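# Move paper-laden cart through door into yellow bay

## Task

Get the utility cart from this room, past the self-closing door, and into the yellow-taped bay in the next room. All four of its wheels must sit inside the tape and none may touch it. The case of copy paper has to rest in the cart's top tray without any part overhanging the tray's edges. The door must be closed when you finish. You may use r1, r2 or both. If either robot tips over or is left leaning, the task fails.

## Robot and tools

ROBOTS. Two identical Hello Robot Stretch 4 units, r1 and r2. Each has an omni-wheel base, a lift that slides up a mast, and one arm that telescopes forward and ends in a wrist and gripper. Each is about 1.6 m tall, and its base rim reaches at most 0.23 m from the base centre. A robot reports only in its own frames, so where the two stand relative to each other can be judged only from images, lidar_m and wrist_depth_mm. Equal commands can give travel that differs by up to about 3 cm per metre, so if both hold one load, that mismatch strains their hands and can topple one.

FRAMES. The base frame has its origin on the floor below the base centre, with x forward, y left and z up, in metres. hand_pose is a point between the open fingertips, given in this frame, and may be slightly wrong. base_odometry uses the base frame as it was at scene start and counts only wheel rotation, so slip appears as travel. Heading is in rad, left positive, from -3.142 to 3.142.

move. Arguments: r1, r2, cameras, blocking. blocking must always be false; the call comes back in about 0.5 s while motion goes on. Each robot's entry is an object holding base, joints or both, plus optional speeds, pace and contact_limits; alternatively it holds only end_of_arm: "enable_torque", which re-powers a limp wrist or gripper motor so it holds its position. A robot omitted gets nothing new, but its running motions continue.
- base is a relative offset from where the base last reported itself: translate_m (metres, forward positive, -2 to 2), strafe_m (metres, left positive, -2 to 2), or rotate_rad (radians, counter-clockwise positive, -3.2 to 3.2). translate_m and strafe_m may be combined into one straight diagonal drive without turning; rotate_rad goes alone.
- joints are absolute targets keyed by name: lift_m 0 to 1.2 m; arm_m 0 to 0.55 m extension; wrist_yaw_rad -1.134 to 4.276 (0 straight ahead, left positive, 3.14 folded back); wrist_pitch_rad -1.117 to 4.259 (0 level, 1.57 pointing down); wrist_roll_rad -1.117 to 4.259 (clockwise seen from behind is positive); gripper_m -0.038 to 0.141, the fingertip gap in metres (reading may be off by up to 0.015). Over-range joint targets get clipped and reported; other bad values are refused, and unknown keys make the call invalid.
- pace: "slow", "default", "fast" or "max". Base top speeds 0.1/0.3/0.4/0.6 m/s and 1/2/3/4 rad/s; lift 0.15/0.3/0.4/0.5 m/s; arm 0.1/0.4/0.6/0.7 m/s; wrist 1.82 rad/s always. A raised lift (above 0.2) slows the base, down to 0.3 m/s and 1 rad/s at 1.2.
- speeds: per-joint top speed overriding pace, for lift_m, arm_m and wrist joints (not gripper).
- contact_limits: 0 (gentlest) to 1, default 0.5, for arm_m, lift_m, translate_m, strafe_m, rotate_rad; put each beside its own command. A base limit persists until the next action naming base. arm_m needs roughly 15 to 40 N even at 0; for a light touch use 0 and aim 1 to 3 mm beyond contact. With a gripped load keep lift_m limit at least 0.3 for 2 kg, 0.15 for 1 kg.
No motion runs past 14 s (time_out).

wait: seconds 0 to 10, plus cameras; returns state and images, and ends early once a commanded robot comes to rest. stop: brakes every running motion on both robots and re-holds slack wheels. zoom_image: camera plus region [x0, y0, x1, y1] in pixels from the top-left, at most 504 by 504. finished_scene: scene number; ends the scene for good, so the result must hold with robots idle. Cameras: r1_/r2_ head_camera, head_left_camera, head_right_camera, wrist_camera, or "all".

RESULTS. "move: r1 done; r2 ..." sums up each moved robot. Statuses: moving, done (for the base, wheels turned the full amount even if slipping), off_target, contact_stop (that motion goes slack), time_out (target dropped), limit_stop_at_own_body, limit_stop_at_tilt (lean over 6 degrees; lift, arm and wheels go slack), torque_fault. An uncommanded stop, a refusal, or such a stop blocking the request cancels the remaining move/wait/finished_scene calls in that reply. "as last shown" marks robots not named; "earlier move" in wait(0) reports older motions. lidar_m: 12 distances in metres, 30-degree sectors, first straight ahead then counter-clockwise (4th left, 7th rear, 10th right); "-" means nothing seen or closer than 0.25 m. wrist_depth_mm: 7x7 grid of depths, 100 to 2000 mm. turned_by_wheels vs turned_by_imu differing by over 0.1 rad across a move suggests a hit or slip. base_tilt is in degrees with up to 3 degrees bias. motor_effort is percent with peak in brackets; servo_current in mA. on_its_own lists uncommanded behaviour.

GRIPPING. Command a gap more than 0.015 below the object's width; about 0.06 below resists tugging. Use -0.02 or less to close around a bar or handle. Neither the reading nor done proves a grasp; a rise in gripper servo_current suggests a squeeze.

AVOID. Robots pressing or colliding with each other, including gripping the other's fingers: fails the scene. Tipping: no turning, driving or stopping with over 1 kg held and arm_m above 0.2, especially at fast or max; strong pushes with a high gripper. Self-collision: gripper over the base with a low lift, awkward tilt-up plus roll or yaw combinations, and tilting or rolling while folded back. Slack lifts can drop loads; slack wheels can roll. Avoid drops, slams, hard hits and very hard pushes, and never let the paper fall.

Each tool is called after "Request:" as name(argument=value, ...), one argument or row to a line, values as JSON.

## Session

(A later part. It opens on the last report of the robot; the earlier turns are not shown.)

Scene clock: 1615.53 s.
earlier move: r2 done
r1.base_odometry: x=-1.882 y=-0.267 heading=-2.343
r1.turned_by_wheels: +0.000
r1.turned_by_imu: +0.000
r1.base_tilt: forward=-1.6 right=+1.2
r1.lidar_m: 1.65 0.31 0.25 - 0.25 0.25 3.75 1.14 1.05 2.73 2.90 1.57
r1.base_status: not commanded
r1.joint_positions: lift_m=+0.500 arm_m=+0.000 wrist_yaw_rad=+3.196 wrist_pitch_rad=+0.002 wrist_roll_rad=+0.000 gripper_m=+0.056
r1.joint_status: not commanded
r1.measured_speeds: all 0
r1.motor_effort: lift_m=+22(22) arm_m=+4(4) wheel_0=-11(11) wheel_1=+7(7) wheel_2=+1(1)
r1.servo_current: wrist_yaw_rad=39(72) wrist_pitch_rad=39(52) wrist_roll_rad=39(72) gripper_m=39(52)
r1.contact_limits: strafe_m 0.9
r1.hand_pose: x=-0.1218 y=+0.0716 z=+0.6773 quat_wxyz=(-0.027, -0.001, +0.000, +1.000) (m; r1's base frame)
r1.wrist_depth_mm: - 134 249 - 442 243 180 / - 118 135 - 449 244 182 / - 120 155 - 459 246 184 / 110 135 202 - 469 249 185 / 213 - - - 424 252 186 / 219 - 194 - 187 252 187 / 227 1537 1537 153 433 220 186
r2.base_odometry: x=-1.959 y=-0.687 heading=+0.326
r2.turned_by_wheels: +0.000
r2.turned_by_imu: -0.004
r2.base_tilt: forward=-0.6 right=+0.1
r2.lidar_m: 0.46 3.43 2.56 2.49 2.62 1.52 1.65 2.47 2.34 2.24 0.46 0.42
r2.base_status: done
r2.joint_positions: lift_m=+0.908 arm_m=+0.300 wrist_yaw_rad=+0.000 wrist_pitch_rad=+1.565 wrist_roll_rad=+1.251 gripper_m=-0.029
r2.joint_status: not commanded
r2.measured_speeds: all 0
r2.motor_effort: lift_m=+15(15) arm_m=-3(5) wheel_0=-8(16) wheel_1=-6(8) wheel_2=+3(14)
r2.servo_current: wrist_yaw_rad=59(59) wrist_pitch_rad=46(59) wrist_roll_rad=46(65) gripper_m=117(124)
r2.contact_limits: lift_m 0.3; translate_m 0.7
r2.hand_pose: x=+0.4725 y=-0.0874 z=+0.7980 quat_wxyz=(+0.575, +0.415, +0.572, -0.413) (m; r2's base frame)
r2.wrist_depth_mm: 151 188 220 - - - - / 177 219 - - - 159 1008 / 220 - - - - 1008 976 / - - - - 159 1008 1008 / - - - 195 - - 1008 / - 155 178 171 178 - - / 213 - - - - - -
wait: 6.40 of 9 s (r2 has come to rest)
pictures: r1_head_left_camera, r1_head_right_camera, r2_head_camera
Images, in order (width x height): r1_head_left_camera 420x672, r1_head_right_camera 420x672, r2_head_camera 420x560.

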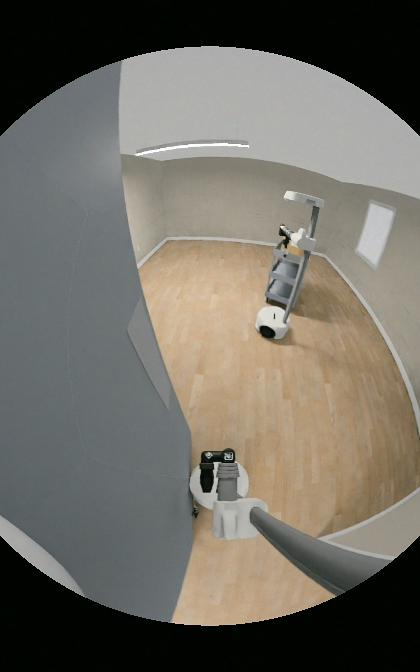

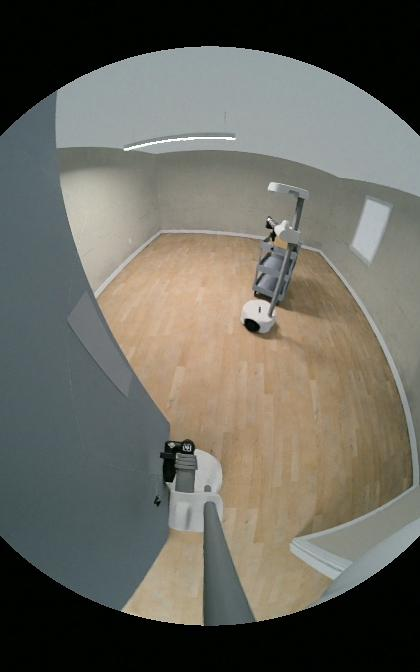

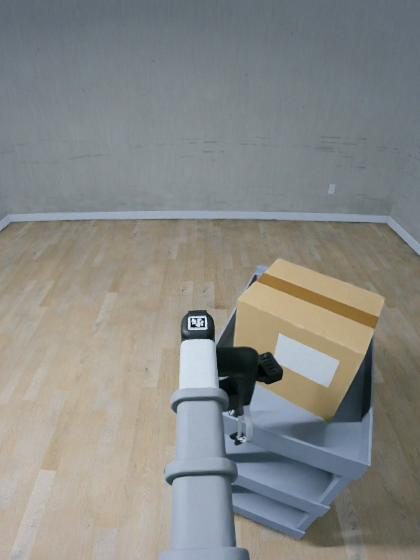

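Request:
move(
  r2={"base":{"rotate_rad":0.27},"pace":"slow","contact_limits":{"rotate_rad":0.7}},
  blocking=false,
  cameras=[],
)

Request:
wait(
  seconds=4,
  cameras=[],
)

Request:
move(
  r2={"base":{"translate_m":-0.47,"strafe_m":0.12},"pace":"slow","contact_limits":{"translate_m":0.7}},
  blocking=false,
  cameras=[],
)

Request:
wait(
  seconds=9,
  cameras=["r1_head_right_camera","r2_head_camera","r2_head_right_camera"],
)

Scene clock: 1628.03 s.
move: r2 moving
r1: as last shown
r1.base_tilt: forward=-1.6 right=+1.3
r1.lidar_m: 1.69 0.31 0.25 - 0.25 0.25 3.74 1.14 1.05 2.73 2.94 1.57
r1.motor_effort: lift_m=+22(22) arm_m=+4(4) wheel_0=-10(10) wheel_1=+7(7) wheel_2=+1(1)
r1.servo_current: wrist_yaw_rad=65(65) wrist_pitch_rad=52(52) wrist_roll_rad=39(72) gripper_m=39(46)
r1.contact_limits: strafe_m 0.9
r1.wrist_depth_mm: - 134 248 - 445 242 180 / - 119 135 - 449 247 182 / - 120 154 - 462 246 185 / 110 135 201 - 466 250 185 / 213 - - - 427 252 187 / 218 - 193 - 187 253 186 / 227 1499 1537 153 430 221 187
r2.base_odometry: x=-1.958 y=-0.688 heading=+0.449
r2.turned_by_wheels: +0.123
r2.turned_by_imu: +0.119
r2.base_tilt: forward=-0.7 right=+0.1
r2.lidar_m: 0.45 3.09 2.52 2.46 2.75 1.54 2.40 2.61 2.25 2.23 0.41 0.43
r2.base_status: rotate_rad moving
r2.joint_positions: lift_m=+0.908 arm_m=+0.300 wrist_yaw_rad=+0.000 wrist_pitch_rad=+1.565 wrist_roll_rad=+1.251 gripper_m=-0.029
r2.joint_status: not commanded
r2.measured_speeds: translate_m=-0.002 strafe_m=+0.000 rotate_rad=+0.480 lift_m=+0.000 arm_m=-0.001 wrist_yaw_rad=+0.000 wrist_pitch_rad=+0.000 wrist_roll_rad=+0.000
r2.motor_effort: lift_m=+15(15) arm_m=+6(6) wheel_0=-25(26) wheel_1=-13(13) wheel_2=-19(19)
r2.servo_current: wrist_yaw_rad=39(52) wrist_pitch_rad=46(52) wrist_roll_rad=46(59) gripper_m=117(124)
r2.contact_limits: lift_m 0.3; rotate_rad 0.7
r2.hand_pose: x=+0.4723 y=-0.0874 z=+0.7980 quat_wxyz=(+0.575, +0.415, +0.572, -0.413) (m; r2's base frame)
r2.wrist_depth_mm: 172 204 225 - - - - / 204 229 - - - - - / - - - - - 160 1008 / - - - - - 1025 1008 / 216 - - 200 - - 1008 / 199 152 179 174 177 - 732 / 179 198 163 - - - -
pictures: none
No camera images: "cameras" was empty.

Scene clock: 1629.17 s.
earlier move: r2 done
r1.base_odometry: x=-1.882 y=-0.267 heading=-2.343
r1.turned_by_wheels: +0.000
r1.turned_by_imu: +0.000
r1.base_tilt: forward=-1.6 right=+1.3
r1.lidar_m: 1.72 0.28 0.25 - 0.25 0.25 3.76 1.14 1.04 2.73 2.92 1.58
r1.base_status: not commanded
r1.joint_positions: lift_m=+0.500 arm_m=+0.000 wrist_yaw_rad=+3.196 wrist_pitch_rad=+0.002 wrist_roll_rad=+0.000 gripper_m=+0.056
r1.joint_status: not commanded
r1.measured_speeds: all 0
r1.motor_effort: lift_m=+22(22) arm_m=+4(4) wheel_0=-10(11) wheel_1=+7(7) wheel_2=+1(1)
r1.servo_current: wrist_yaw_rad=46(65) wrist_pitch_rad=39(52) wrist_roll_rad=39(72) gripper_m=39(46)
r1.contact_limits: strafe_m 0.9
r1.hand_pose: x=-0.1218 y=+0.0716 z=+0.6773 quat_wxyz=(-0.027, -0.001, +0.000, +1.000) (m; r1's base frame)
r1.wrist_depth_mm: - 134 248 - 445 242 181 / - 119 135 - 452 246 182 / - 120 155 - 459 246 185 / 110 135 200 - 469 251 185 / 212 - - - 424 251 186 / 219 - 193 - 187 252 187 / 227 1576 1537 154 427 221 186
r2.base_odometry: x=-1.959 y=-0.687 heading=+0.596
r2.turned_by_wheels: +0.147
r2.turned_by_imu: +0.141
r2.base_tilt: forward=-0.7 right=+0.0
r2.lidar_m: 0.42 2.82 2.50 2.52 1.54 1.59 2.38 2.55 2.26 2.26 0.29 0.31
r2.base_status: done
r2.joint_positions: lift_m=+0.908 arm_m=+0.300 wrist_yaw_rad=-0.002 wrist_pitch_rad=+1.572 wrist_roll_rad=+1.251 gripper_m=-0.029
r2.joint_status: not commanded
r2.measured_speeds: all 0
r2.motor_effort: lift_m=+15(15) arm_m=+7(7) wheel_0=+4(26) wheel_1=+1(13) wheel_2=+3(19)
r2.servo_current: wrist_yaw_rad=46(59) wrist_pitch_rad=39(52) wrist_roll_rad=39(59) gripper_m=98(124)
r2.contact_limits: lift_m 0.3; rotate_rad 0.7
r2.hand_pose: x=+0.4701 y=-0.0874 z=+0.7980 quat_wxyz=(+0.572, +0.414, +0.573, -0.415) (m; r2's base frame)
r2.wrist_depth_mm: - 220 214 221 215 - - / 213 - - - - - - / 212 - - - - - - / 208 - - - - - - / 204 - - 208 - 170 180 / 185 216 181 172 163 - 750 / 172 162 162 - 170 - 1025
wait: 1.13 of 4 s (r2 has come to rest)
pictures: none
No camera images: "cameras" was empty.

Scene clock: 1629.67 s.
move: r2 moving
r1: as last shown
r1.lidar_m: 1.72 0.29 0.25 - 0.25 0.26 3.76 1.14 1.05 2.74 2.91 1.57
r1.servo_current: wrist_yaw_rad=52(65) wrist_pitch_rad=46(46) wrist_roll_rad=52(52) gripper_m=39(46)
r1.contact_limits: strafe_m 0.9
r1.wrist_depth_mm: - 134 249 - 436 241 180 / - 118 135 - 452 245 181 / - 120 155 - 462 247 184 / 110 135 201 - 469 250 185 / 212 - - - 424 251 187 / 219 - 193 - 189 252 187 / 227 1537 1537 153 430 221 186
r2.base_odometry: x=-1.971 y=-0.691 heading=+0.596
r2.turned_by_wheels: +0.000
r2.turned_by_imu: +0.000
r2.base_tilt: forward=-0.6 right=+0.1
r2.lidar_m: 0.43 2.83 2.50 2.51 1.52 1.59 2.39 2.56 2.25 2.24 0.30 0.33
r2.base_status: translate_m moving; strafe_m moving
r2.joint_positions: lift_m=+0.908 arm_m=+0.300 wrist_yaw_rad=-0.002 wrist_pitch_rad=+1.570 wrist_roll_rad=+1.251 gripper_m=-0.029
r2.joint_status: not commanded
r2.measured_speeds: translate_m=-0.048 strafe_m=+0.012 rotate_rad=-0.002 lift_m=+0.000 arm_m=+0.001 wrist_yaw_rad=+0.007 wrist_pitch_rad=-0.020 wrist_roll_rad=+0.000
r2.motor_effort: lift_m=+15(15) arm_m=+6(7) wheel_0=-7(9) wheel_1=-6(8) wheel_2=+10(11)
r2.servo_current: wrist_yaw_rad=39(59) wrist_pitch_rad=39(46) wrist_roll_rad=52(52) gripper_m=111(111)
r2.contact_limits: lift_m 0.3; translate_m 0.7
r2.hand_pose: x=+0.4709 y=-0.0874 z=+0.7980 quat_wxyz=(+0.573, +0.415, +0.573, -0.414) (m; r2's base frame)
r2.wrist_depth_mm: - 226 218 225 - - - / 215 - - - - - - / 214 - - - - - - / 208 - - - - - - / 206 - - 216 - 162 173 / 187 156 179 164 168 - - / 172 - 1025 - - - -
pictures: none
No camera images: "cameras" was empty.

Scene clock: 1635.27 s.
earlier move: r2 done
r1.base_odometry: x=-1.882 y=-0.267 heading=-2.343
r1.turned_by_wheels: +0.000
r1.turned_by_imu: +0.000
r1.base_tilt: forward=-1.6 right=+1.3
r1.lidar_m: 5.18 0.30 0.25 - 0.25 0.27 3.73 1.14 1.05 2.73 2.91 1.13
r1.base_status: not commanded
r1.joint_positions: lift_m=+0.500 arm_m=+0.000 wrist_yaw_rad=+3.196 wrist_pitch_rad=+0.002 wrist_roll_rad=+0.000 gripper_m=+0.056
r1.joint_status: not commanded
r1.measured_speeds: all 0
r1.motor_effort: lift_m=+22(22) arm_m=+4(4) wheel_0=-10(11) wheel_1=+7(7) wheel_2=+1(1)
r1.servo_current: wrist_yaw_rad=52(72) wrist_pitch_rad=52(52) wrist_roll_rad=59(72) gripper_m=39(52)
r1.contact_limits: strafe_m 0.9
r1.hand_pose: x=-0.1218 y=+0.0716 z=+0.6773 quat_wxyz=(-0.027, -0.001, +0.000, +1.000) (m; r1's base frame)
r1.wrist_depth_mm: - 134 248 - 445 242 180 / - 119 135 - 452 246 182 / - 120 155 - 459 247 184 / 110 135 202 - 466 250 185 / 211 - - - 424 251 186 / 219 - 194 - 187 253 186 / 227 1576 1576 153 433 221 186
r2.base_odometry: x=-2.415 y=-0.852 heading=+0.596
r2.turned_by_wheels: +0.000
r2.turned_by_imu: +0.002
r2.base_tilt: forward=-0.7 right=+0.1
r2.lidar_m: 0.47 2.86 2.52 2.54 1.17 1.15 1.93 2.25 2.21 2.23 0.44 0.38
r2.base_status: done
r2.joint_positions: lift_m=+0.908 arm_m=+0.300 wrist_yaw_rad=+0.001 wrist_pitch_rad=+1.564 wrist_roll_rad=+1.251 gripper_m=-0.029
r2.joint_status: not commanded
r2.measured_speeds: all 0
r2.motor_effort: lift_m=+15(15) arm_m=-4(7) wheel_0=-5(16) wheel_1=-6(9) wheel_2=+9(15)
r2.servo_current: wrist_yaw_rad=52(65) wrist_pitch_rad=59(59) wrist_roll_rad=59(59) gripper_m=111(117)
r2.contact_limits: lift_m 0.3; translate_m 0.7
r2.hand_pose: x=+0.4730 y=-0.0874 z=+0.7980 quat_wxyz=(+0.575, +0.415, +0.571, -0.412) (m; r2's base frame)
r2.wrist_depth_mm: 171 191 216 - - - - / 202 226 - - - - - / - - - - - - - / - - - - - 167 1008 / 224 - - - 160 - 991 / 212 149 179 171 179 - - / 195 - 165 - 176 - -
wait: 5.60 of 9 s (r2 has come to rest)
pictures: r1_head_right_camera, r2_head_camera, r2_head_right_camera
Images, in order (width x height): r1_head_right_camera 420x672, r2_head_camera 420x560, r2_head_right_camera 420x672.

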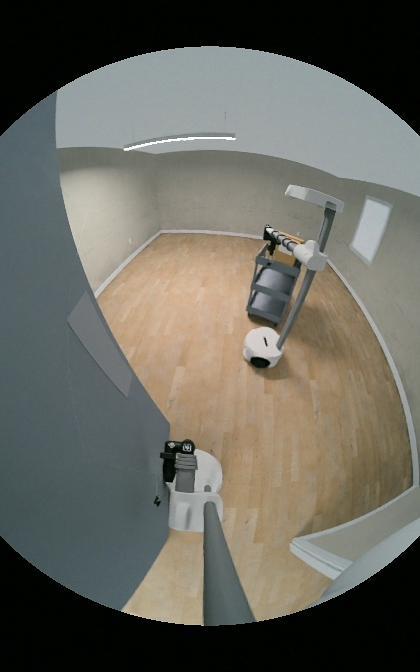

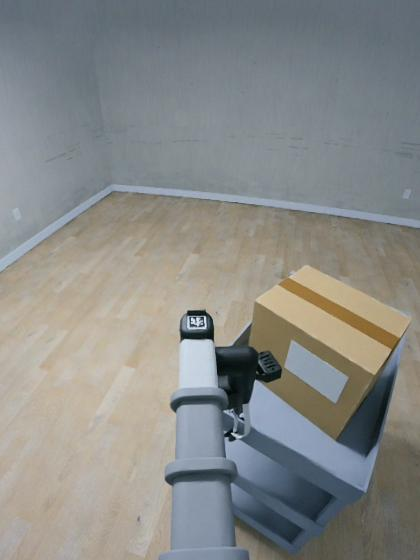

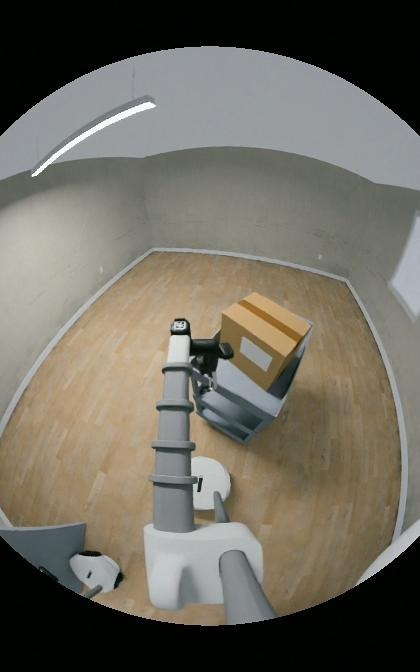

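Request:
move(
  r2={"base":{"translate_m":-0.42,"strafe_m":0.17},"pace":"slow","contact_limits":{"translate_m":0.7}},
  blocking=false,
  cameras=[],
)

Request:
wait(
  seconds=9,
  cameras=["r1_head_right_camera","r2_head_right_camera"],
)

Request:
zoom_image(
  camera="r1_head_right_camera",
  region=[150, 250, 400, 600],
)

Scene clock: 1653.57 s.
move: r2 moving
r1: as last shown
r1.lidar_m: 5.20 0.30 0.25 - 0.25 0.27 3.76 1.18 1.06 2.72 2.93 1.12
r1.motor_effort: lift_m=+22(22) arm_m=+4(4) wheel_0=-10(10) wheel_1=+7(7) wheel_2=+1(1)
r1.servo_current: wrist_yaw_rad=39(78) wrist_pitch_rad=39(52) wrist_roll_rad=39(52) gripper_m=33(46)
r1.contact_limits: strafe_m 0.9
r1.wrist_depth_mm: - 134 248 - 445 242 181 / - 118 135 - 452 245 182 / - 120 155 - 459 248 184 / 110 135 201 - 466 251 186 / 212 - - - 424 252 186 / 220 - 193 - 188 253 186 / 227 1576 1499 153 430 221 186
r2.base_odometry: x=-2.428 y=-0.855 heading=+0.596
r2.turned_by_wheels: +0.000
r2.turned_by_imu: +0.000
r2.base_tilt: forward=-0.7 right=+0.1
r2.lidar_m: 0.46 2.87 2.53 2.54 1.15 1.12 1.91 2.24 2.21 2.21 0.45 0.41
r2.base_status: translate_m moving; strafe_m moving
r2.joint_positions: lift_m=+0.908 arm_m=+0.300 wrist_yaw_rad=+0.001 wrist_pitch_rad=+1.564 wrist_roll_rad=+1.251 gripper_m=-0.029
r2.joint_status: not commanded
r2.measured_speeds: translate_m=-0.049 strafe_m=+0.019 rotate_rad=-0.001 lift_m=+0.000 arm_m=+0.000 wrist_yaw_rad=+0.000 wrist_pitch_rad=+0.000 wrist_roll_rad=+0.000
r2.motor_effort: lift_m=+15(15) arm_m=-3(4) wheel_0=-12(12) wheel_1=-7(8) wheel_2=+12(12)
r2.servo_current: wrist_yaw_rad=52(52) wrist_pitch_rad=46(52) wrist_roll_rad=46(52) gripper_m=111(111)
r2.contact_limits: lift_m 0.3; translate_m 0.7
r2.hand_pose: x=+0.4730 y=-0.0874 z=+0.7980 quat_wxyz=(+0.575, +0.415, +0.571, -0.412) (m; r2's base frame)
r2.wrist_depth_mm: 171 196 216 - - - - / 206 229 - - - - - / - - - - - - - / - - - - - 170 991 / 226 - 187 197 161 - 1008 / 213 152 179 186 181 - - / 196 - 164 - 173 - -
pictures: none
No camera images: "cameras" was empty.

Scene clock: 1658.80 s.
earlier move: r2 done
r1.base_odometry: x=-1.882 y=-0.267 heading=-2.343
r1.turned_by_wheels: +0.000
r1.turned_by_imu: +0.000
r1.base_tilt: forward=-1.6 right=+1.3
r1.lidar_m: 5.18 0.29 0.25 - 0.25 0.25 3.74 1.11 1.06 2.73 0.82 0.70
r1.base_status: not commanded
r1.joint_positions: lift_m=+0.500 arm_m=+0.000 wrist_yaw_rad=+3.196 wrist_pitch_rad=+0.002 wrist_roll_rad=+0.000 gripper_m=+0.056
r1.joint_status: not commanded
r1.measured_speeds: all 0
r1.motor_effort: lift_m=+22(22) arm_m=+4(4) wheel_0=-11(11) wheel_1=+7(7) wheel_2=+1(1)
r1.servo_current: wrist_yaw_rad=52(78) wrist_pitch_rad=46(59) wrist_roll_rad=65(65) gripper_m=46(46)
r1.contact_limits: strafe_m 0.9
r1.hand_pose: x=-0.1218 y=+0.0716 z=+0.6773 quat_wxyz=(-0.027, -0.001, +0.000, +1.000) (m; r1's base frame)
r1.wrist_depth_mm: - 134 249 - 442 242 180 / - 119 135 - 452 245 182 / - 120 155 - 462 247 183 / 110 135 200 - 469 250 185 / 212 - - - 424 252 186 / 219 - 194 - 187 252 186 / 227 1537 1537 153 427 221 186
r2.base_odometry: x=-2.857 y=-0.946 heading=+0.595
r2.turned_by_wheels: -0.001
r2.turned_by_imu: -0.004
r2.base_tilt: forward=-0.7 right=+0.1
r2.lidar_m: 0.46 2.82 2.49 0.85 0.74 0.74 1.44 1.72 2.25 2.25 0.48 0.43
r2.base_status: done
r2.joint_positions: lift_m=+0.908 arm_m=+0.300 wrist_yaw_rad=+0.001 wrist_pitch_rad=+1.567 wrist_roll_rad=+1.251 gripper_m=-0.029
r2.joint_status: not commanded
r2.measured_speeds: all 0
r2.motor_effort: lift_m=+15(16) arm_m=-3(4) wheel_0=-9(18) wheel_1=-5(9) wheel_2=+2(12)
r2.servo_current: wrist_yaw_rad=39(65) wrist_pitch_rad=39(52) wrist_roll_rad=52(59) gripper_m=104(117)
r2.contact_limits: lift_m 0.3; translate_m 0.7
r2.hand_pose: x=+0.4722 y=-0.0874 z=+0.7980 quat_wxyz=(+0.575, +0.415, +0.572, -0.413) (m; r2's base frame)
r2.wrist_depth_mm: 149 190 222 - - - - / 181 219 - - - 160 991 / 216 - - - - 183 1008 / - - - - - 1025 1008 / - - - 208 - - 1008 / 221 - 181 178 180 - 732 / 198 - - - - - -
wait: 5.23 of 9 s (r2 has come to rest)
pictures: r1_head_right_camera, r2_head_right_camera
Images, in order (width x height): r1_head_right_camera 420x672, r2_head_right_camera 420x672.

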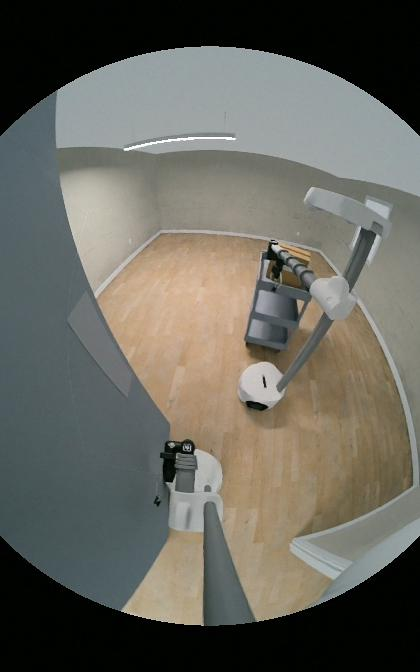

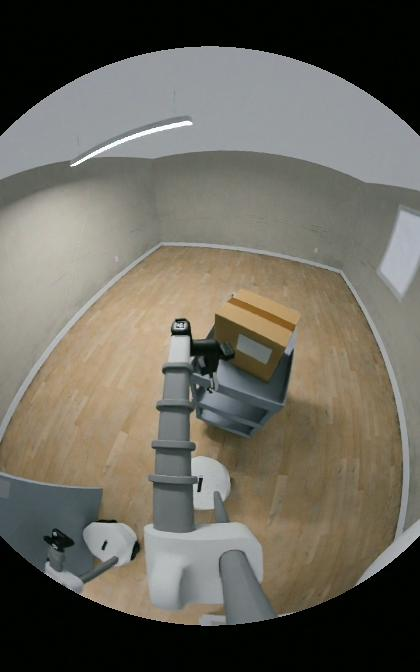

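Scaled by 1.440 from the camera's 420x672 image, which has a finer 600x960 frame.

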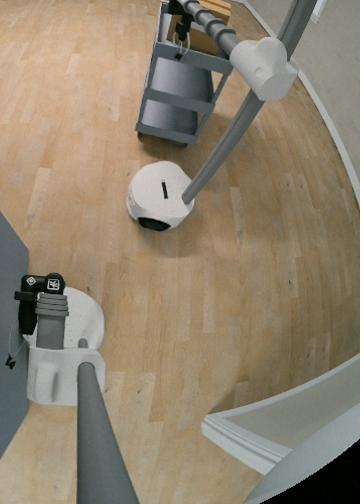

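Request:
move(
  r2={"base":{"translate_m":-0.387,"strafe_m":0.1},"pace":"slow","contact_limits":{"translate_m":0.5}},
  blocking=false,
  cameras=[],
)

Request:
wait(
  seconds=9,
  cameras=["r1_head_right_camera"],
)

Request:
zoom_image(
  camera="r1_head_right_camera",
  region=[150, 250, 400, 600],
)

Scene clock: 1667.10 s.
move: r2 moving
r1: as last shown
r1.lidar_m: 5.17 0.27 0.25 - 0.25 0.26 3.76 1.13 1.03 2.72 0.78 0.71
r1.motor_effort: lift_m=+22(22) arm_m=+4(4) wheel_0=-10(11) wheel_1=+7(7) wheel_2=+1(1)
r1.servo_current: wrist_yaw_rad=59(65) wrist_pitch_rad=39(52) wrist_roll_rad=39(59) gripper_m=39(46)
r1.contact_limits: strafe_m 0.9
r1.wrist_depth_mm: - 134 249 - 442 243 180 / - 119 135 - 449 244 182 / - 120 155 - 462 246 184 / 110 135 201 - 466 250 185 / 213 - - - 421 252 186 / 218 - 194 - 188 252 187 / 227 1537 1576 154 430 220 187
r2.base_odometry: x=-2.870 y=-0.951 heading=+0.594
r2.turned_by_wheels: -0.001
r2.turned_by_imu: -0.001
r2.base_tilt: forward=-0.6 right=+0.1
r2.lidar_m: 0.44 2.85 2.49 0.84 0.71 0.72 1.47 1.67 2.23 2.25 0.48 0.44
r2.base_status: translate_m moving; strafe_m moving
r2.joint_positions: lift_m=+0.908 arm_m=+0.300 wrist_yaw_rad=+0.001 wrist_pitch_rad=+1.567 wrist_roll_rad=+1.251 gripper_m=-0.029
r2.joint_status: not commanded
r2.measured_speeds: translate_m=-0.048 strafe_m=+0.012 rotate_rad=-0.001 lift_m=+0.000 arm_m=+0.000 wrist_yaw_rad=+0.000 wrist_pitch_rad=+0.000 wrist_roll_rad=+0.000
r2.motor_effort: lift_m=+15(15) arm_m=-3(4) wheel_0=-16(16) wheel_1=-8(8) wheel_2=+7(7)
r2.servo_current: wrist_yaw_rad=52(59) wrist_pitch_rad=39(46) wrist_roll_rad=52(59) gripper_m=104(111)
r2.contact_limits: lift_m 0.3; translate_m 0.5
r2.hand_pose: x=+0.4722 y=-0.0874 z=+0.7980 quat_wxyz=(+0.575, +0.415, +0.572, -0.413) (m; r2's base frame)
r2.wrist_depth_mm: 163 193 226 - - - - / 188 223 - - - 160 991 / 224 - - - - 1008 1008 / - - - - 161 1025 991 / - - - 200 1025 - 976 / 222 148 180 180 180 - - / 199 - - - - - -
pictures: none
No camera images: "cameras" was empty.

Scene clock: 1671.83 s.
earlier move: r2 done
r1.base_odometry: x=-1.882 y=-0.267 heading=-2.343
r1.turned_by_wheels: +0.000
r1.turned_by_imu: +0.000
r1.base_tilt: forward=-1.6 right=+1.3
r1.lidar_m: 1.53 0.29 0.25 - 0.25 0.26 3.74 1.13 1.05 2.74 0.42 0.46
r1.base_status: not commanded
r1.joint_positions: lift_m=+0.500 arm_m=+0.000 wrist_yaw_rad=+3.196 wrist_pitch_rad=+0.002 wrist_roll_rad=+0.000 gripper_m=+0.056
r1.joint_status: not commanded
r1.measured_speeds: all 0
r1.motor_effort: lift_m=+22(22) arm_m=+4(4) wheel_0=-10(11) wheel_1=+7(7) wheel_2=+1(1)
r1.servo_current: wrist_yaw_rad=39(65) wrist_pitch_rad=39(52) wrist_roll_rad=52(65) gripper_m=39(46)
r1.contact_limits: strafe_m 0.9
r1.hand_pose: x=-0.1218 y=+0.0716 z=+0.6773 quat_wxyz=(-0.027, -0.001, +0.000, +1.000) (m; r1's base frame)
r1.wrist_depth_mm: - 134 248 - 442 242 180 / - 119 135 - 452 246 182 / - 120 154 - 462 246 184 / 110 135 200 - 473 250 185 / 213 - - - 427 251 186 / 220 - 194 - 188 252 186 / 227 1499 1537 153 430 222 186
r2.base_odometry: x=-3.234 y=-1.080 heading=+0.596
r2.turned_by_wheels: +0.002
r2.turned_by_imu: +0.002
r2.base_tilt: forward=-0.7 right=+0.0
r2.lidar_m: 0.46 2.84 0.77 0.47 0.44 3.96 1.09 1.24 2.23 2.23 2.71 0.45
r2.base_status: done
r2.joint_positions: lift_m=+0.908 arm_m=+0.300 wrist_yaw_rad=+0.001 wrist_pitch_rad=+1.567 wrist_roll_rad=+1.251 gripper_m=-0.029
r2.joint_status: not commanded
r2.measured_speeds: all 0
r2.motor_effort: lift_m=+15(16) arm_m=-3(4) wheel_0=-1(19) wheel_1=-5(9) wheel_2=+9(12)
r2.servo_current: wrist_yaw_rad=39(59) wrist_pitch_rad=46(52) wrist_roll_rad=33(65) gripper_m=111(117)
r2.contact_limits: lift_m 0.3; translate_m 0.5
r2.hand_pose: x=+0.4722 y=-0.0874 z=+0.7980 quat_wxyz=(+0.575, +0.415, +0.572, -0.413) (m; r2's base frame)
r2.wrist_depth_mm: 153 191 227 - - 165 976 / 176 220 - - - 991 991 / 208 - - - 159 1008 1008 / 232 - - - 1008 1025 991 / - - - 173 1008 - 991 / - 156 178 188 180 - - / - - - - - - -
wait: 4.73 of 9 s (r2 has come to rest)
pictures: r1_head_right_camera
Images, in order (width x height): r1_head_right_camera 420x672.

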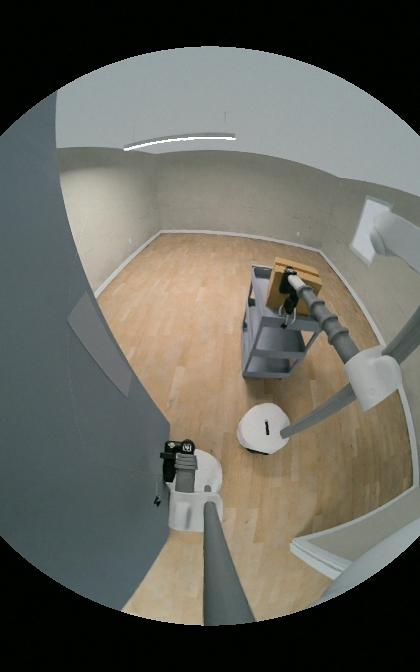

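Scaled by 1.440 from the camera's 420x672 image, which has a finer 600x960 frame.

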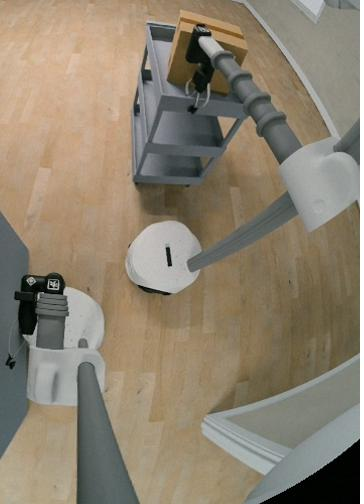

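Request:
move(
  r2={"base":{"translate_m":-0.378,"strafe_m":0.135},"pace":"slow","contact_limits":{"translate_m":0.4}},
  blocking=false,
  cameras=[],
)

Request:
wait(
  seconds=9,
  cameras=["r1_head_right_camera","r2_head_right_camera"],
)

Request:
zoom_image(
  camera="r1_head_right_camera",
  region=[150, 250, 400, 600],
)

Scene clock: 1683.77 s.
move: r2 moving
r1: as last shown
r1.lidar_m: 1.53 0.30 0.25 - 0.25 0.28 3.76 1.15 1.05 2.73 0.40 0.47
r1.motor_effort: lift_m=+22(22) arm_m=+4(4) wheel_0=-9(11) wheel_1=+7(7) wheel_2=+1(1)
r1.servo_current: wrist_yaw_rad=59(59) wrist_pitch_rad=46(52) wrist_roll_rad=39(65) gripper_m=39(46)
r1.contact_limits: strafe_m 0.9
r1.wrist_depth_mm: - 134 248 - 439 241 180 / - 119 135 - 452 244 182 / - 120 155 - 462 247 184 / 110 135 201 - 473 249 185 / 212 - - - 424 252 186 / 219 - 193 - 187 254 186 / 226 1499 1537 153 430 221 186
r2.base_odometry: x=-3.247 y=-1.084 heading=+0.595
r2.turned_by_wheels: +0.000
r2.turned_by_imu: +0.000
r2.base_tilt: forward=-0.7 right=+0.1
r2.lidar_m: 0.46 2.83 0.77 0.49 0.45 3.96 1.08 1.21 2.22 2.26 2.68 0.48
r2.base_status: translate_m moving; strafe_m moving
r2.joint_positions: lift_m=+0.908 arm_m=+0.300 wrist_yaw_rad=+0.001 wrist_pitch_rad=+1.566 wrist_roll_rad=+1.251 gripper_m=-0.029
r2.joint_status: not commanded
r2.measured_speeds: translate_m=-0.049 strafe_m=+0.018 rotate_rad=+0.002 lift_m=+0.000 arm_m=+0.000 wrist_yaw_rad=+0.000 wrist_pitch_rad=-0.006 wrist_roll_rad=+0.000
r2.motor_effort: lift_m=+15(15) arm_m=-3(4) wheel_0=-9(10) wheel_1=-6(7) wheel_2=+11(14)
r2.servo_current: wrist_yaw_rad=52(52) wrist_pitch_rad=39(52) wrist_roll_rad=39(52) gripper_m=104(111)
r2.contact_limits: lift_m 0.3; translate_m 0.4
r2.hand_pose: x=+0.4724 y=-0.0874 z=+0.7980 quat_wxyz=(+0.575, +0.415, +0.572, -0.413) (m; r2's base frame)
r2.wrist_depth_mm: 162 201 - - - 976 991 / 179 218 - - - 991 991 / 211 - - - 159 991 1008 / 233 - - - 1008 991 991 / - - - 161 1008 - 991 / - 158 179 187 179 - - / - - - - - - -
pictures: none
No camera images: "cameras" was empty.

Scene clock: 1688.50 s.
earlier move: r2 done
r1.base_odometry: x=-1.882 y=-0.267 heading=-2.343
r1.turned_by_wheels: +0.000
r1.turned_by_imu: +0.000
r1.base_tilt: forward=-1.6 right=+1.2
r1.lidar_m: 0.98 0.30 0.25 - 0.25 0.25 3.76 1.13 0.31 0.26 0.31 0.50
r1.base_status: not commanded
r1.joint_positions: lift_m=+0.500 arm_m=+0.000 wrist_yaw_rad=+3.196 wrist_pitch_rad=+0.002 wrist_roll_rad=+0.000 gripper_m=+0.056
r1.joint_status: not commanded
r1.measured_speeds: all 0
r1.motor_effort: lift_m=+22(22) arm_m=+4(4) wheel_0=-10(11) wheel_1=+7(7) wheel_2=+1(1)
r1.servo_current: wrist_yaw_rad=59(72) wrist_pitch_rad=46(52) wrist_roll_rad=52(65) gripper_m=52(52)
r1.contact_limits: strafe_m 0.9
r1.hand_pose: x=-0.1218 y=+0.0716 z=+0.6773 quat_wxyz=(-0.027, -0.001, +0.000, +1.000) (m; r1's base frame)
r1.wrist_depth_mm: - 134 248 - 439 242 180 / - 119 135 - 455 246 182 / - 120 155 - 462 246 185 / 110 135 201 - 466 250 185 / 212 - - - 424 251 186 / 218 - 193 - 189 252 187 / 227 1537 1576 154 433 221 186
r2.base_odometry: x=-3.622 y=-1.180 heading=+0.595
r2.turned_by_wheels: -0.001
r2.turned_by_imu: -0.001
r2.base_tilt: forward=-0.7 right=+0.1
r2.lidar_m: 0.45 2.86 0.28 0.27 0.75 3.57 0.75 0.75 1.41 2.25 2.67 0.48
r2.base_status: done
r2.joint_positions: lift_m=+0.908 arm_m=+0.300 wrist_yaw_rad=+0.001 wrist_pitch_rad=+1.566 wrist_roll_rad=+1.251 gripper_m=-0.029
r2.joint_status: not commanded
r2.measured_speeds: all 0
r2.motor_effort: lift_m=+15(16) arm_m=-4(4) wheel_0=-8(11) wheel_1=-6(9) wheel_2=+5(15)
r2.servo_current: wrist_yaw_rad=52(72) wrist_pitch_rad=46(52) wrist_roll_rad=46(65) gripper_m=104(117)
r2.contact_limits: lift_m 0.3; translate_m 0.4
r2.hand_pose: x=+0.4724 y=-0.0874 z=+0.7980 quat_wxyz=(+0.575, +0.415, +0.572, -0.413) (m; r2's base frame)
r2.wrist_depth_mm: 168 208 - - - 991 991 / 175 218 - - 159 991 1008 / 204 - - - 1025 1008 1008 / 222 - - - 1008 1008 991 / - - - 161 1042 - 1008 / - 151 180 196 178 - - / - - - - - - -
wait: 4.73 of 9 s (r2 has come to rest)
pictures: r1_head_right_camera, r2_head_right_camera
Images, in order (width x height): r1_head_right_camera 420x672, r2_head_right_camera 420x672.

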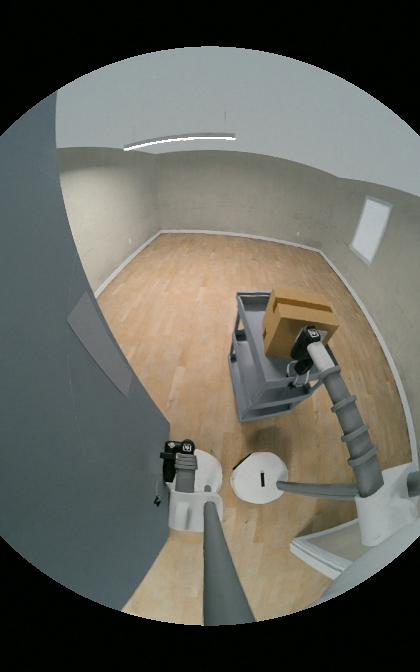

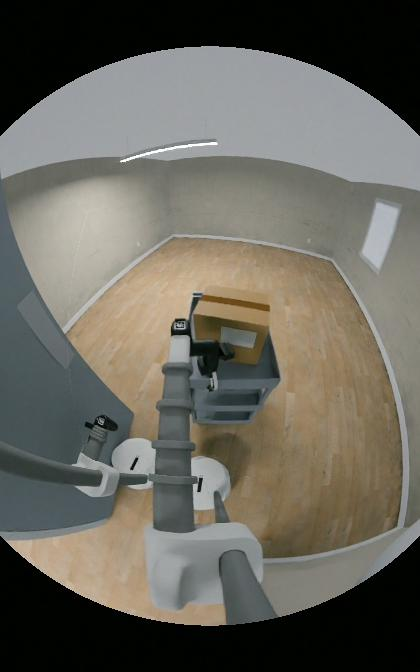

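Scaled by 1.440 from the camera's 420x672 image, which has a finer 600x960 frame.

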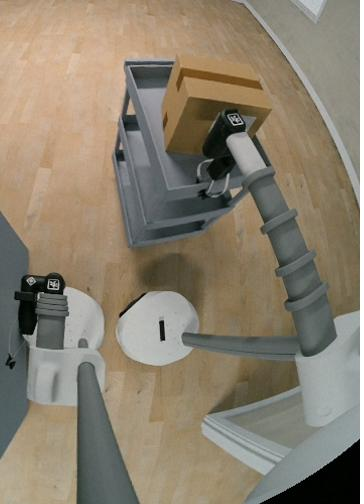

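Request:
move(
  r2={"base":{"translate_m":-0.395,"strafe_m":0.075},"pace":"slow","contact_limits":{"translate_m":0.4}},
  blocking=false,
  cameras=[],
)

Request:
wait(
  seconds=9,
  cameras=["r1_head_right_camera","r2_head_right_camera"],
)

Request:
zoom_image(
  camera="r1_head_right_camera",
  region=[150, 250, 400, 600],
)

Scene clock: 1698.93 s.
move: r2 moving
r1: as last shown
r1.base_tilt: forward=-1.6 right=+1.3
r1.lidar_m: 0.99 0.31 0.25 - 0.25 0.25 3.76 1.14 0.30 0.26 0.34 0.51
r1.motor_effort: lift_m=+22(22) arm_m=+4(4) wheel_0=-10(10) wheel_1=+7(7) wheel_2=+1(1)
r1.servo_current: wrist_yaw_rad=33(65) wrist_pitch_rad=39(52) wrist_roll_rad=46(52) gripper_m=39(46)
r1.contact_limits: strafe_m 0.9
r1.wrist_depth_mm: - 134 249 - 442 243 180 / - 118 135 - 452 245 182 / - 120 155 - 459 248 185 / 110 135 201 - 462 249 185 / 212 - - - 424 252 186 / 217 - 194 - 188 252 186 / 226 1576 1576 154 427 222 187
r2.base_odometry: x=-3.634 y=-1.185 heading=+0.594
r2.turned_by_wheels: -0.001
r2.turned_by_imu: +0.000
r2.base_tilt: forward=-0.6 right=+0.1
r2.lidar_m: 0.45 2.83 0.28 0.29 0.76 3.57 0.75 0.73 1.36 2.24 2.68 0.48
r2.base_status: translate_m moving; strafe_m moving
r2.joint_positions: lift_m=+0.908 arm_m=+0.300 wrist_yaw_rad=+0.001 wrist_pitch_rad=+1.566 wrist_roll_rad=+1.251 gripper_m=-0.029
r2.joint_status: not commanded
r2.measured_speeds: translate_m=-0.049 strafe_m=+0.009 rotate_rad=+0.000 lift_m=+0.000 arm_m=+0.000 wrist_yaw_rad=+0.000 wrist_pitch_rad=+0.000 wrist_roll_rad=+0.000
r2.motor_effort: lift_m=+15(15) arm_m=-3(4) wheel_0=-7(15) wheel_1=-7(8) wheel_2=+9(12)
r2.servo_current: wrist_yaw_rad=39(52) wrist_pitch_rad=39(46) wrist_roll_rad=46(52) gripper_m=104(117)
r2.contact_limits: lift_m 0.3; translate_m 0.4
r2.hand_pose: x=+0.4724 y=-0.0874 z=+0.7980 quat_wxyz=(+0.575, +0.415, +0.572, -0.413) (m; r2's base frame)
r2.wrist_depth_mm: 167 212 - - - 991 976 / 181 222 - - 1008 991 991 / 205 - - - 1008 991 991 / 227 - - - 1025 991 1008 / - - - 169 991 - 1008 / - 155 180 196 177 - - / - - - - - - -
pictures: none
No camera images: "cameras" was empty.

Scene clock: 1703.70 s.
earlier move: r2 done
r1.base_odometry: x=-1.882 y=-0.267 heading=-2.343
r1.turned_by_wheels: +0.000
r1.turned_by_imu: +0.000
r1.base_tilt: forward=-1.6 right=+1.3
r1.lidar_m: 0.50 0.31 0.25 - 0.25 0.26 3.75 0.46 0.38 0.29 0.28 0.32
r1.base_status: not commanded
r1.joint_positions: lift_m=+0.500 arm_m=+0.000 wrist_yaw_rad=+3.196 wrist_pitch_rad=+0.002 wrist_roll_rad=+0.000 gripper_m=+0.056
r1.joint_status: not commanded
r1.measured_speeds: all 0
r1.motor_effort: lift_m=+22(22) arm_m=+4(4) wheel_0=-10(11) wheel_1=+7(7) wheel_2=+1(1)
r1.servo_current: wrist_yaw_rad=59(72) wrist_pitch_rad=33(52) wrist_roll_rad=39(72) gripper_m=46(46)
r1.contact_limits: strafe_m 0.9
r1.hand_pose: x=-0.1218 y=+0.0716 z=+0.6773 quat_wxyz=(-0.027, -0.001, +0.000, +1.000) (m; r1's base frame)
r1.wrist_depth_mm: - 134 249 - 442 243 180 / - 119 135 - 452 246 183 / - 119 155 - 459 246 183 / 110 135 202 - 469 250 185 / 212 - - - 424 251 186 / 219 - 194 - 187 252 187 / 227 1537 1576 153 430 220 186
r2.base_odometry: x=-3.991 y=-1.339 heading=+0.595
r2.turned_by_wheels: +0.001
r2.turned_by_imu: +0.003
r2.base_tilt: forward=-0.7 right=+0.1
r2.lidar_m: 0.44 0.42 0.43 0.64 3.02 3.18 3.18 0.41 0.51 2.21 2.65 0.51
r2.base_status: done
r2.joint_positions: lift_m=+0.908 arm_m=+0.300 wrist_yaw_rad=+0.001 wrist_pitch_rad=+1.566 wrist_roll_rad=+1.251 gripper_m=-0.029
r2.joint_status: not commanded
r2.measured_speeds: all 0
r2.motor_effort: lift_m=+15(16) arm_m=-3(4) wheel_0=-2(15) wheel_1=-4(9) wheel_2=+10(14)
r2.servo_current: wrist_yaw_rad=52(59) wrist_pitch_rad=46(52) wrist_roll_rad=39(65) gripper_m=111(117)
r2.contact_limits: lift_m 0.3; translate_m 0.4
r2.hand_pose: x=+0.4724 y=-0.0874 z=+0.7980 quat_wxyz=(+0.575, +0.415, +0.572, -0.413) (m; r2's base frame)
r2.wrist_depth_mm: 185 227 - - 1008 991 976 / 190 232 - - 1008 991 976 / 208 - - - 1008 1008 991 / 220 - - - 1008 1008 991 / 228 - - 1025 1008 - 1008 / 233 - 181 187 170 - - / - - - - - - -
wait: 4.77 of 9 s (r2 has come to rest)
pictures: r1_head_right_camera, r2_head_right_camera
Images, in order (width x height): r1_head_right_camera 420x672, r2_head_right_camera 420x672.

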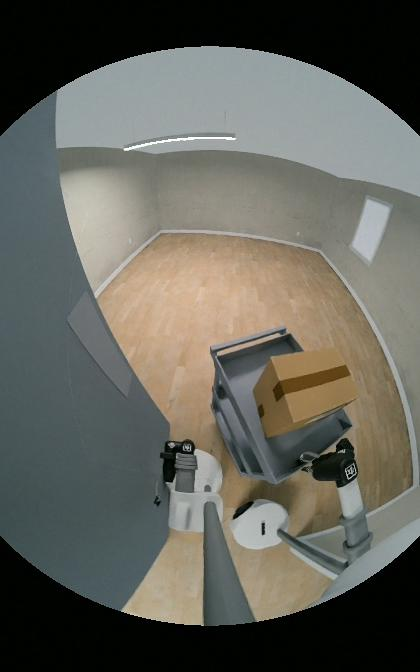

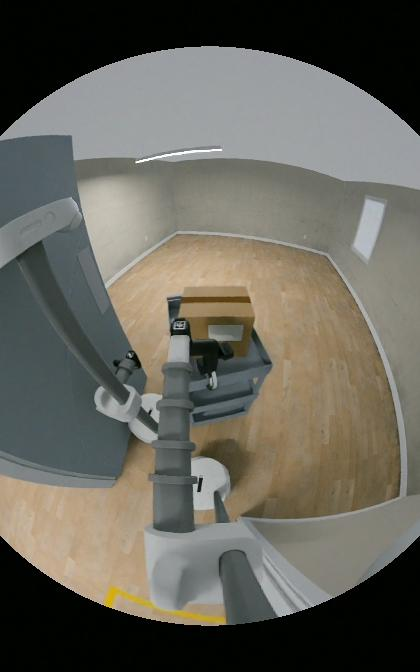

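Scaled by 1.440 from the camera's 420x672 image, which has a finer 600x960 frame.

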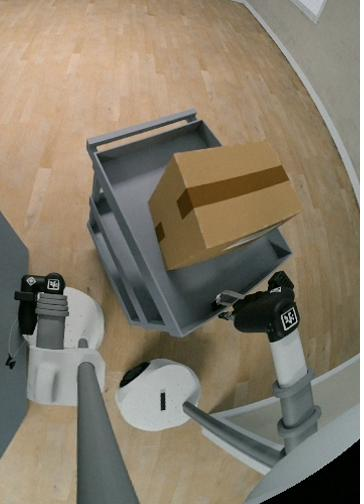

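Request:
move(
  r2={"joints":{"wrist_roll_rad":1.7},"speeds":{"wrist_roll_rad":0.2}},
  blocking=false,
  cameras=[],
)

Request:
wait(
  seconds=4,
  cameras=["r1_head_right_camera","r2_wrist_camera"],
)

Request:
zoom_image(
  camera="r1_head_right_camera",
  region=[150, 250, 400, 600],
)

Scene clock: 1721.53 s.
move: r2 moving
r1: as last shown
r1.lidar_m: 0.48 0.30 0.25 - 0.25 0.26 3.78 0.44 0.40 0.30 0.27 0.31
r1.motor_effort: lift_m=+22(22) arm_m=+4(4) wheel_0=-10(10) wheel_1=+7(7) wheel_2=+1(1)
r1.servo_current: wrist_yaw_rad=33(65) wrist_pitch_rad=39(52) wrist_roll_rad=59(65) gripper_m=46(46)
r1.contact_limits: strafe_m 0.9
r1.wrist_depth_mm: - 134 248 - 442 241 180 / - 118 135 - 445 245 182 / - 120 155 - 459 247 183 / 110 135 202 - 466 250 185 / 212 - - - 427 251 186 / 219 - 193 - 188 252 186 / 227 1499 1499 153 433 220 187
r2.base_odometry: x=-3.991 y=-1.339 heading=+0.595
r2.turned_by_wheels: +0.000
r2.turned_by_imu: +0.001
r2.base_tilt: forward=-0.7 right=+0.1
r2.lidar_m: 0.44 0.43 0.43 0.66 3.03 3.15 3.19 0.41 0.50 2.20 2.62 0.50
r2.base_status: not commanded
r2.joint_positions: lift_m=+0.908 arm_m=+0.300 wrist_yaw_rad=+0.001 wrist_pitch_rad=+1.566 wrist_roll_rad=+1.336 gripper_m=-0.029
r2.joint_status: wrist_roll_rad moving
r2.measured_speeds: translate_m=+0.000 strafe_m=+0.000 rotate_rad=+0.000 lift_m=+0.000 arm_m=+0.000 wrist_yaw_rad=+0.000 wrist_pitch_rad=+0.000 wrist_roll_rad=+0.198
r2.motor_effort: lift_m=+15(15) arm_m=-3(4) wheel_0=-2(2) wheel_1=-4(4) wheel_2=+9(10)
r2.servo_current: wrist_yaw_rad=39(46) wrist_pitch_rad=46(46) wrist_roll_rad=72(72) gripper_m=111(111)
r2.contact_limits: lift_m 0.3; translate_m 0.4
r2.hand_pose: x=+0.4724 y=-0.0874 z=+0.7980 quat_wxyz=(+0.557, +0.439, +0.554, -0.437) (m; r2's base frame)
r2.wrist_depth_mm: 192 230 - - 1025 1008 991 / 198 - - - 1008 1008 991 / 210 - - - 1008 1008 976 / 220 - - - 1008 991 991 / 225 - - 213 1008 - 991 / 234 - 184 187 178 - - / - - - - - - -
pictures: none
No camera images: "cameras" was empty.

Scene clock: 1723.70 s.
earlier move: r2 done
r1.base_odometry: x=-1.882 y=-0.267 heading=-2.343
r1.turned_by_wheels: +0.000
r1.turned_by_imu: +0.000
r1.base_tilt: forward=-1.6 right=+1.2
r1.lidar_m: 0.49 0.31 0.25 - 0.25 0.28 3.73 0.43 0.39 0.29 0.27 0.32
r1.base_status: not commanded
r1.joint_positions: lift_m=+0.500 arm_m=+0.000 wrist_yaw_rad=+3.196 wrist_pitch_rad=+0.002 wrist_roll_rad=+0.000 gripper_m=+0.056
r1.joint_status: not commanded
r1.measured_speeds: all 0
r1.motor_effort: lift_m=+22(22) arm_m=+4(4) wheel_0=-10(11) wheel_1=+7(7) wheel_2=+1(1)
r1.servo_current: wrist_yaw_rad=46(72) wrist_pitch_rad=39(52) wrist_roll_rad=52(78) gripper_m=33(52)
r1.contact_limits: strafe_m 0.9
r1.hand_pose: x=-0.1218 y=+0.0716 z=+0.6773 quat_wxyz=(-0.027, -0.001, +0.000, +1.000) (m; r1's base frame)
r1.wrist_depth_mm: - 134 249 - 445 242 180 / - 119 135 - 452 245 182 / - 120 155 - 462 246 184 / 110 135 201 - 469 250 185 / 212 - - - 424 252 186 / 220 - 193 - 187 252 186 / 226 1537 1499 153 427 221 186
r2.base_odometry: x=-3.991 y=-1.339 heading=+0.595
r2.turned_by_wheels: +0.000
r2.turned_by_imu: +0.000
r2.base_tilt: forward=-0.6 right=+0.1
r2.lidar_m: 0.45 0.42 0.40 0.64 3.06 3.17 3.15 0.41 0.52 2.21 2.64 0.51
r2.base_status: not commanded
r2.joint_positions: lift_m=+0.908 arm_m=+0.300 wrist_yaw_rad=+0.001 wrist_pitch_rad=+1.566 wrist_roll_rad=+1.694 gripper_m=-0.029
r2.joint_status: all done
r2.measured_speeds: all 0
r2.motor_effort: lift_m=+15(15) arm_m=-3(4) wheel_0=-1(2) wheel_1=-3(4) wheel_2=+10(10)
r2.servo_current: wrist_yaw_rad=39(65) wrist_pitch_rad=46(46) wrist_roll_rad=46(78) gripper_m=104(117)
r2.contact_limits: lift_m 0.3; translate_m 0.4
r2.hand_pose: x=+0.4724 y=-0.0874 z=+0.7980 quat_wxyz=(+0.470, +0.531, +0.467, -0.528) (m; r2's base frame)
r2.wrist_depth_mm: 230 - 227 1008 1008 1008 991 / 229 - 160 1008 991 1008 991 / 226 - 161 1008 1008 991 991 / 233 - - 1008 1025 - - / 220 - - 488 1025 - - / 224 - 182 185 179 1008 1008 / 222 - - - - 1008 1008
wait: 2.17 of 4 s (r2 has come to rest)
pictures: r1_head_right_camera, r2_wrist_camera
Images, in order (width x height): r1_head_right_camera 420x672, r2_wrist_camera 616x392.

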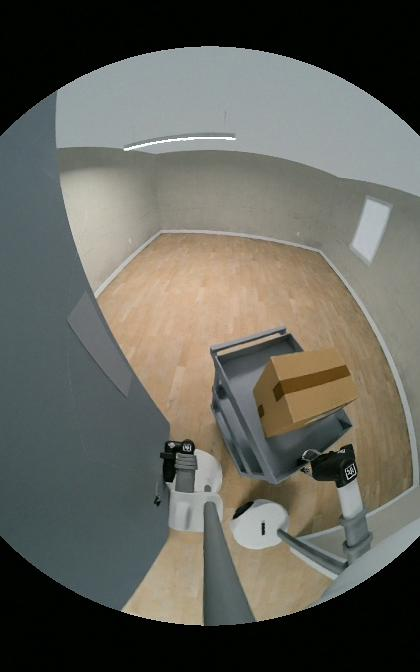

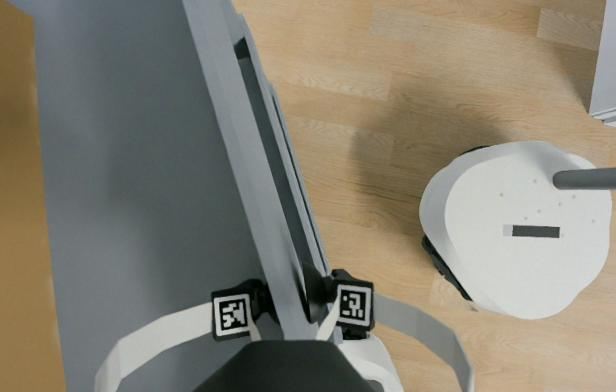

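Scaled by 1.440 from the camera's 420x672 image, which has a finer 600x960 frame.

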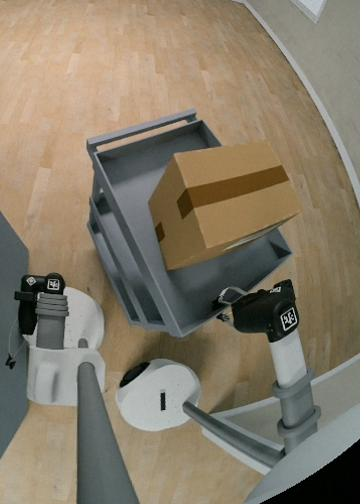

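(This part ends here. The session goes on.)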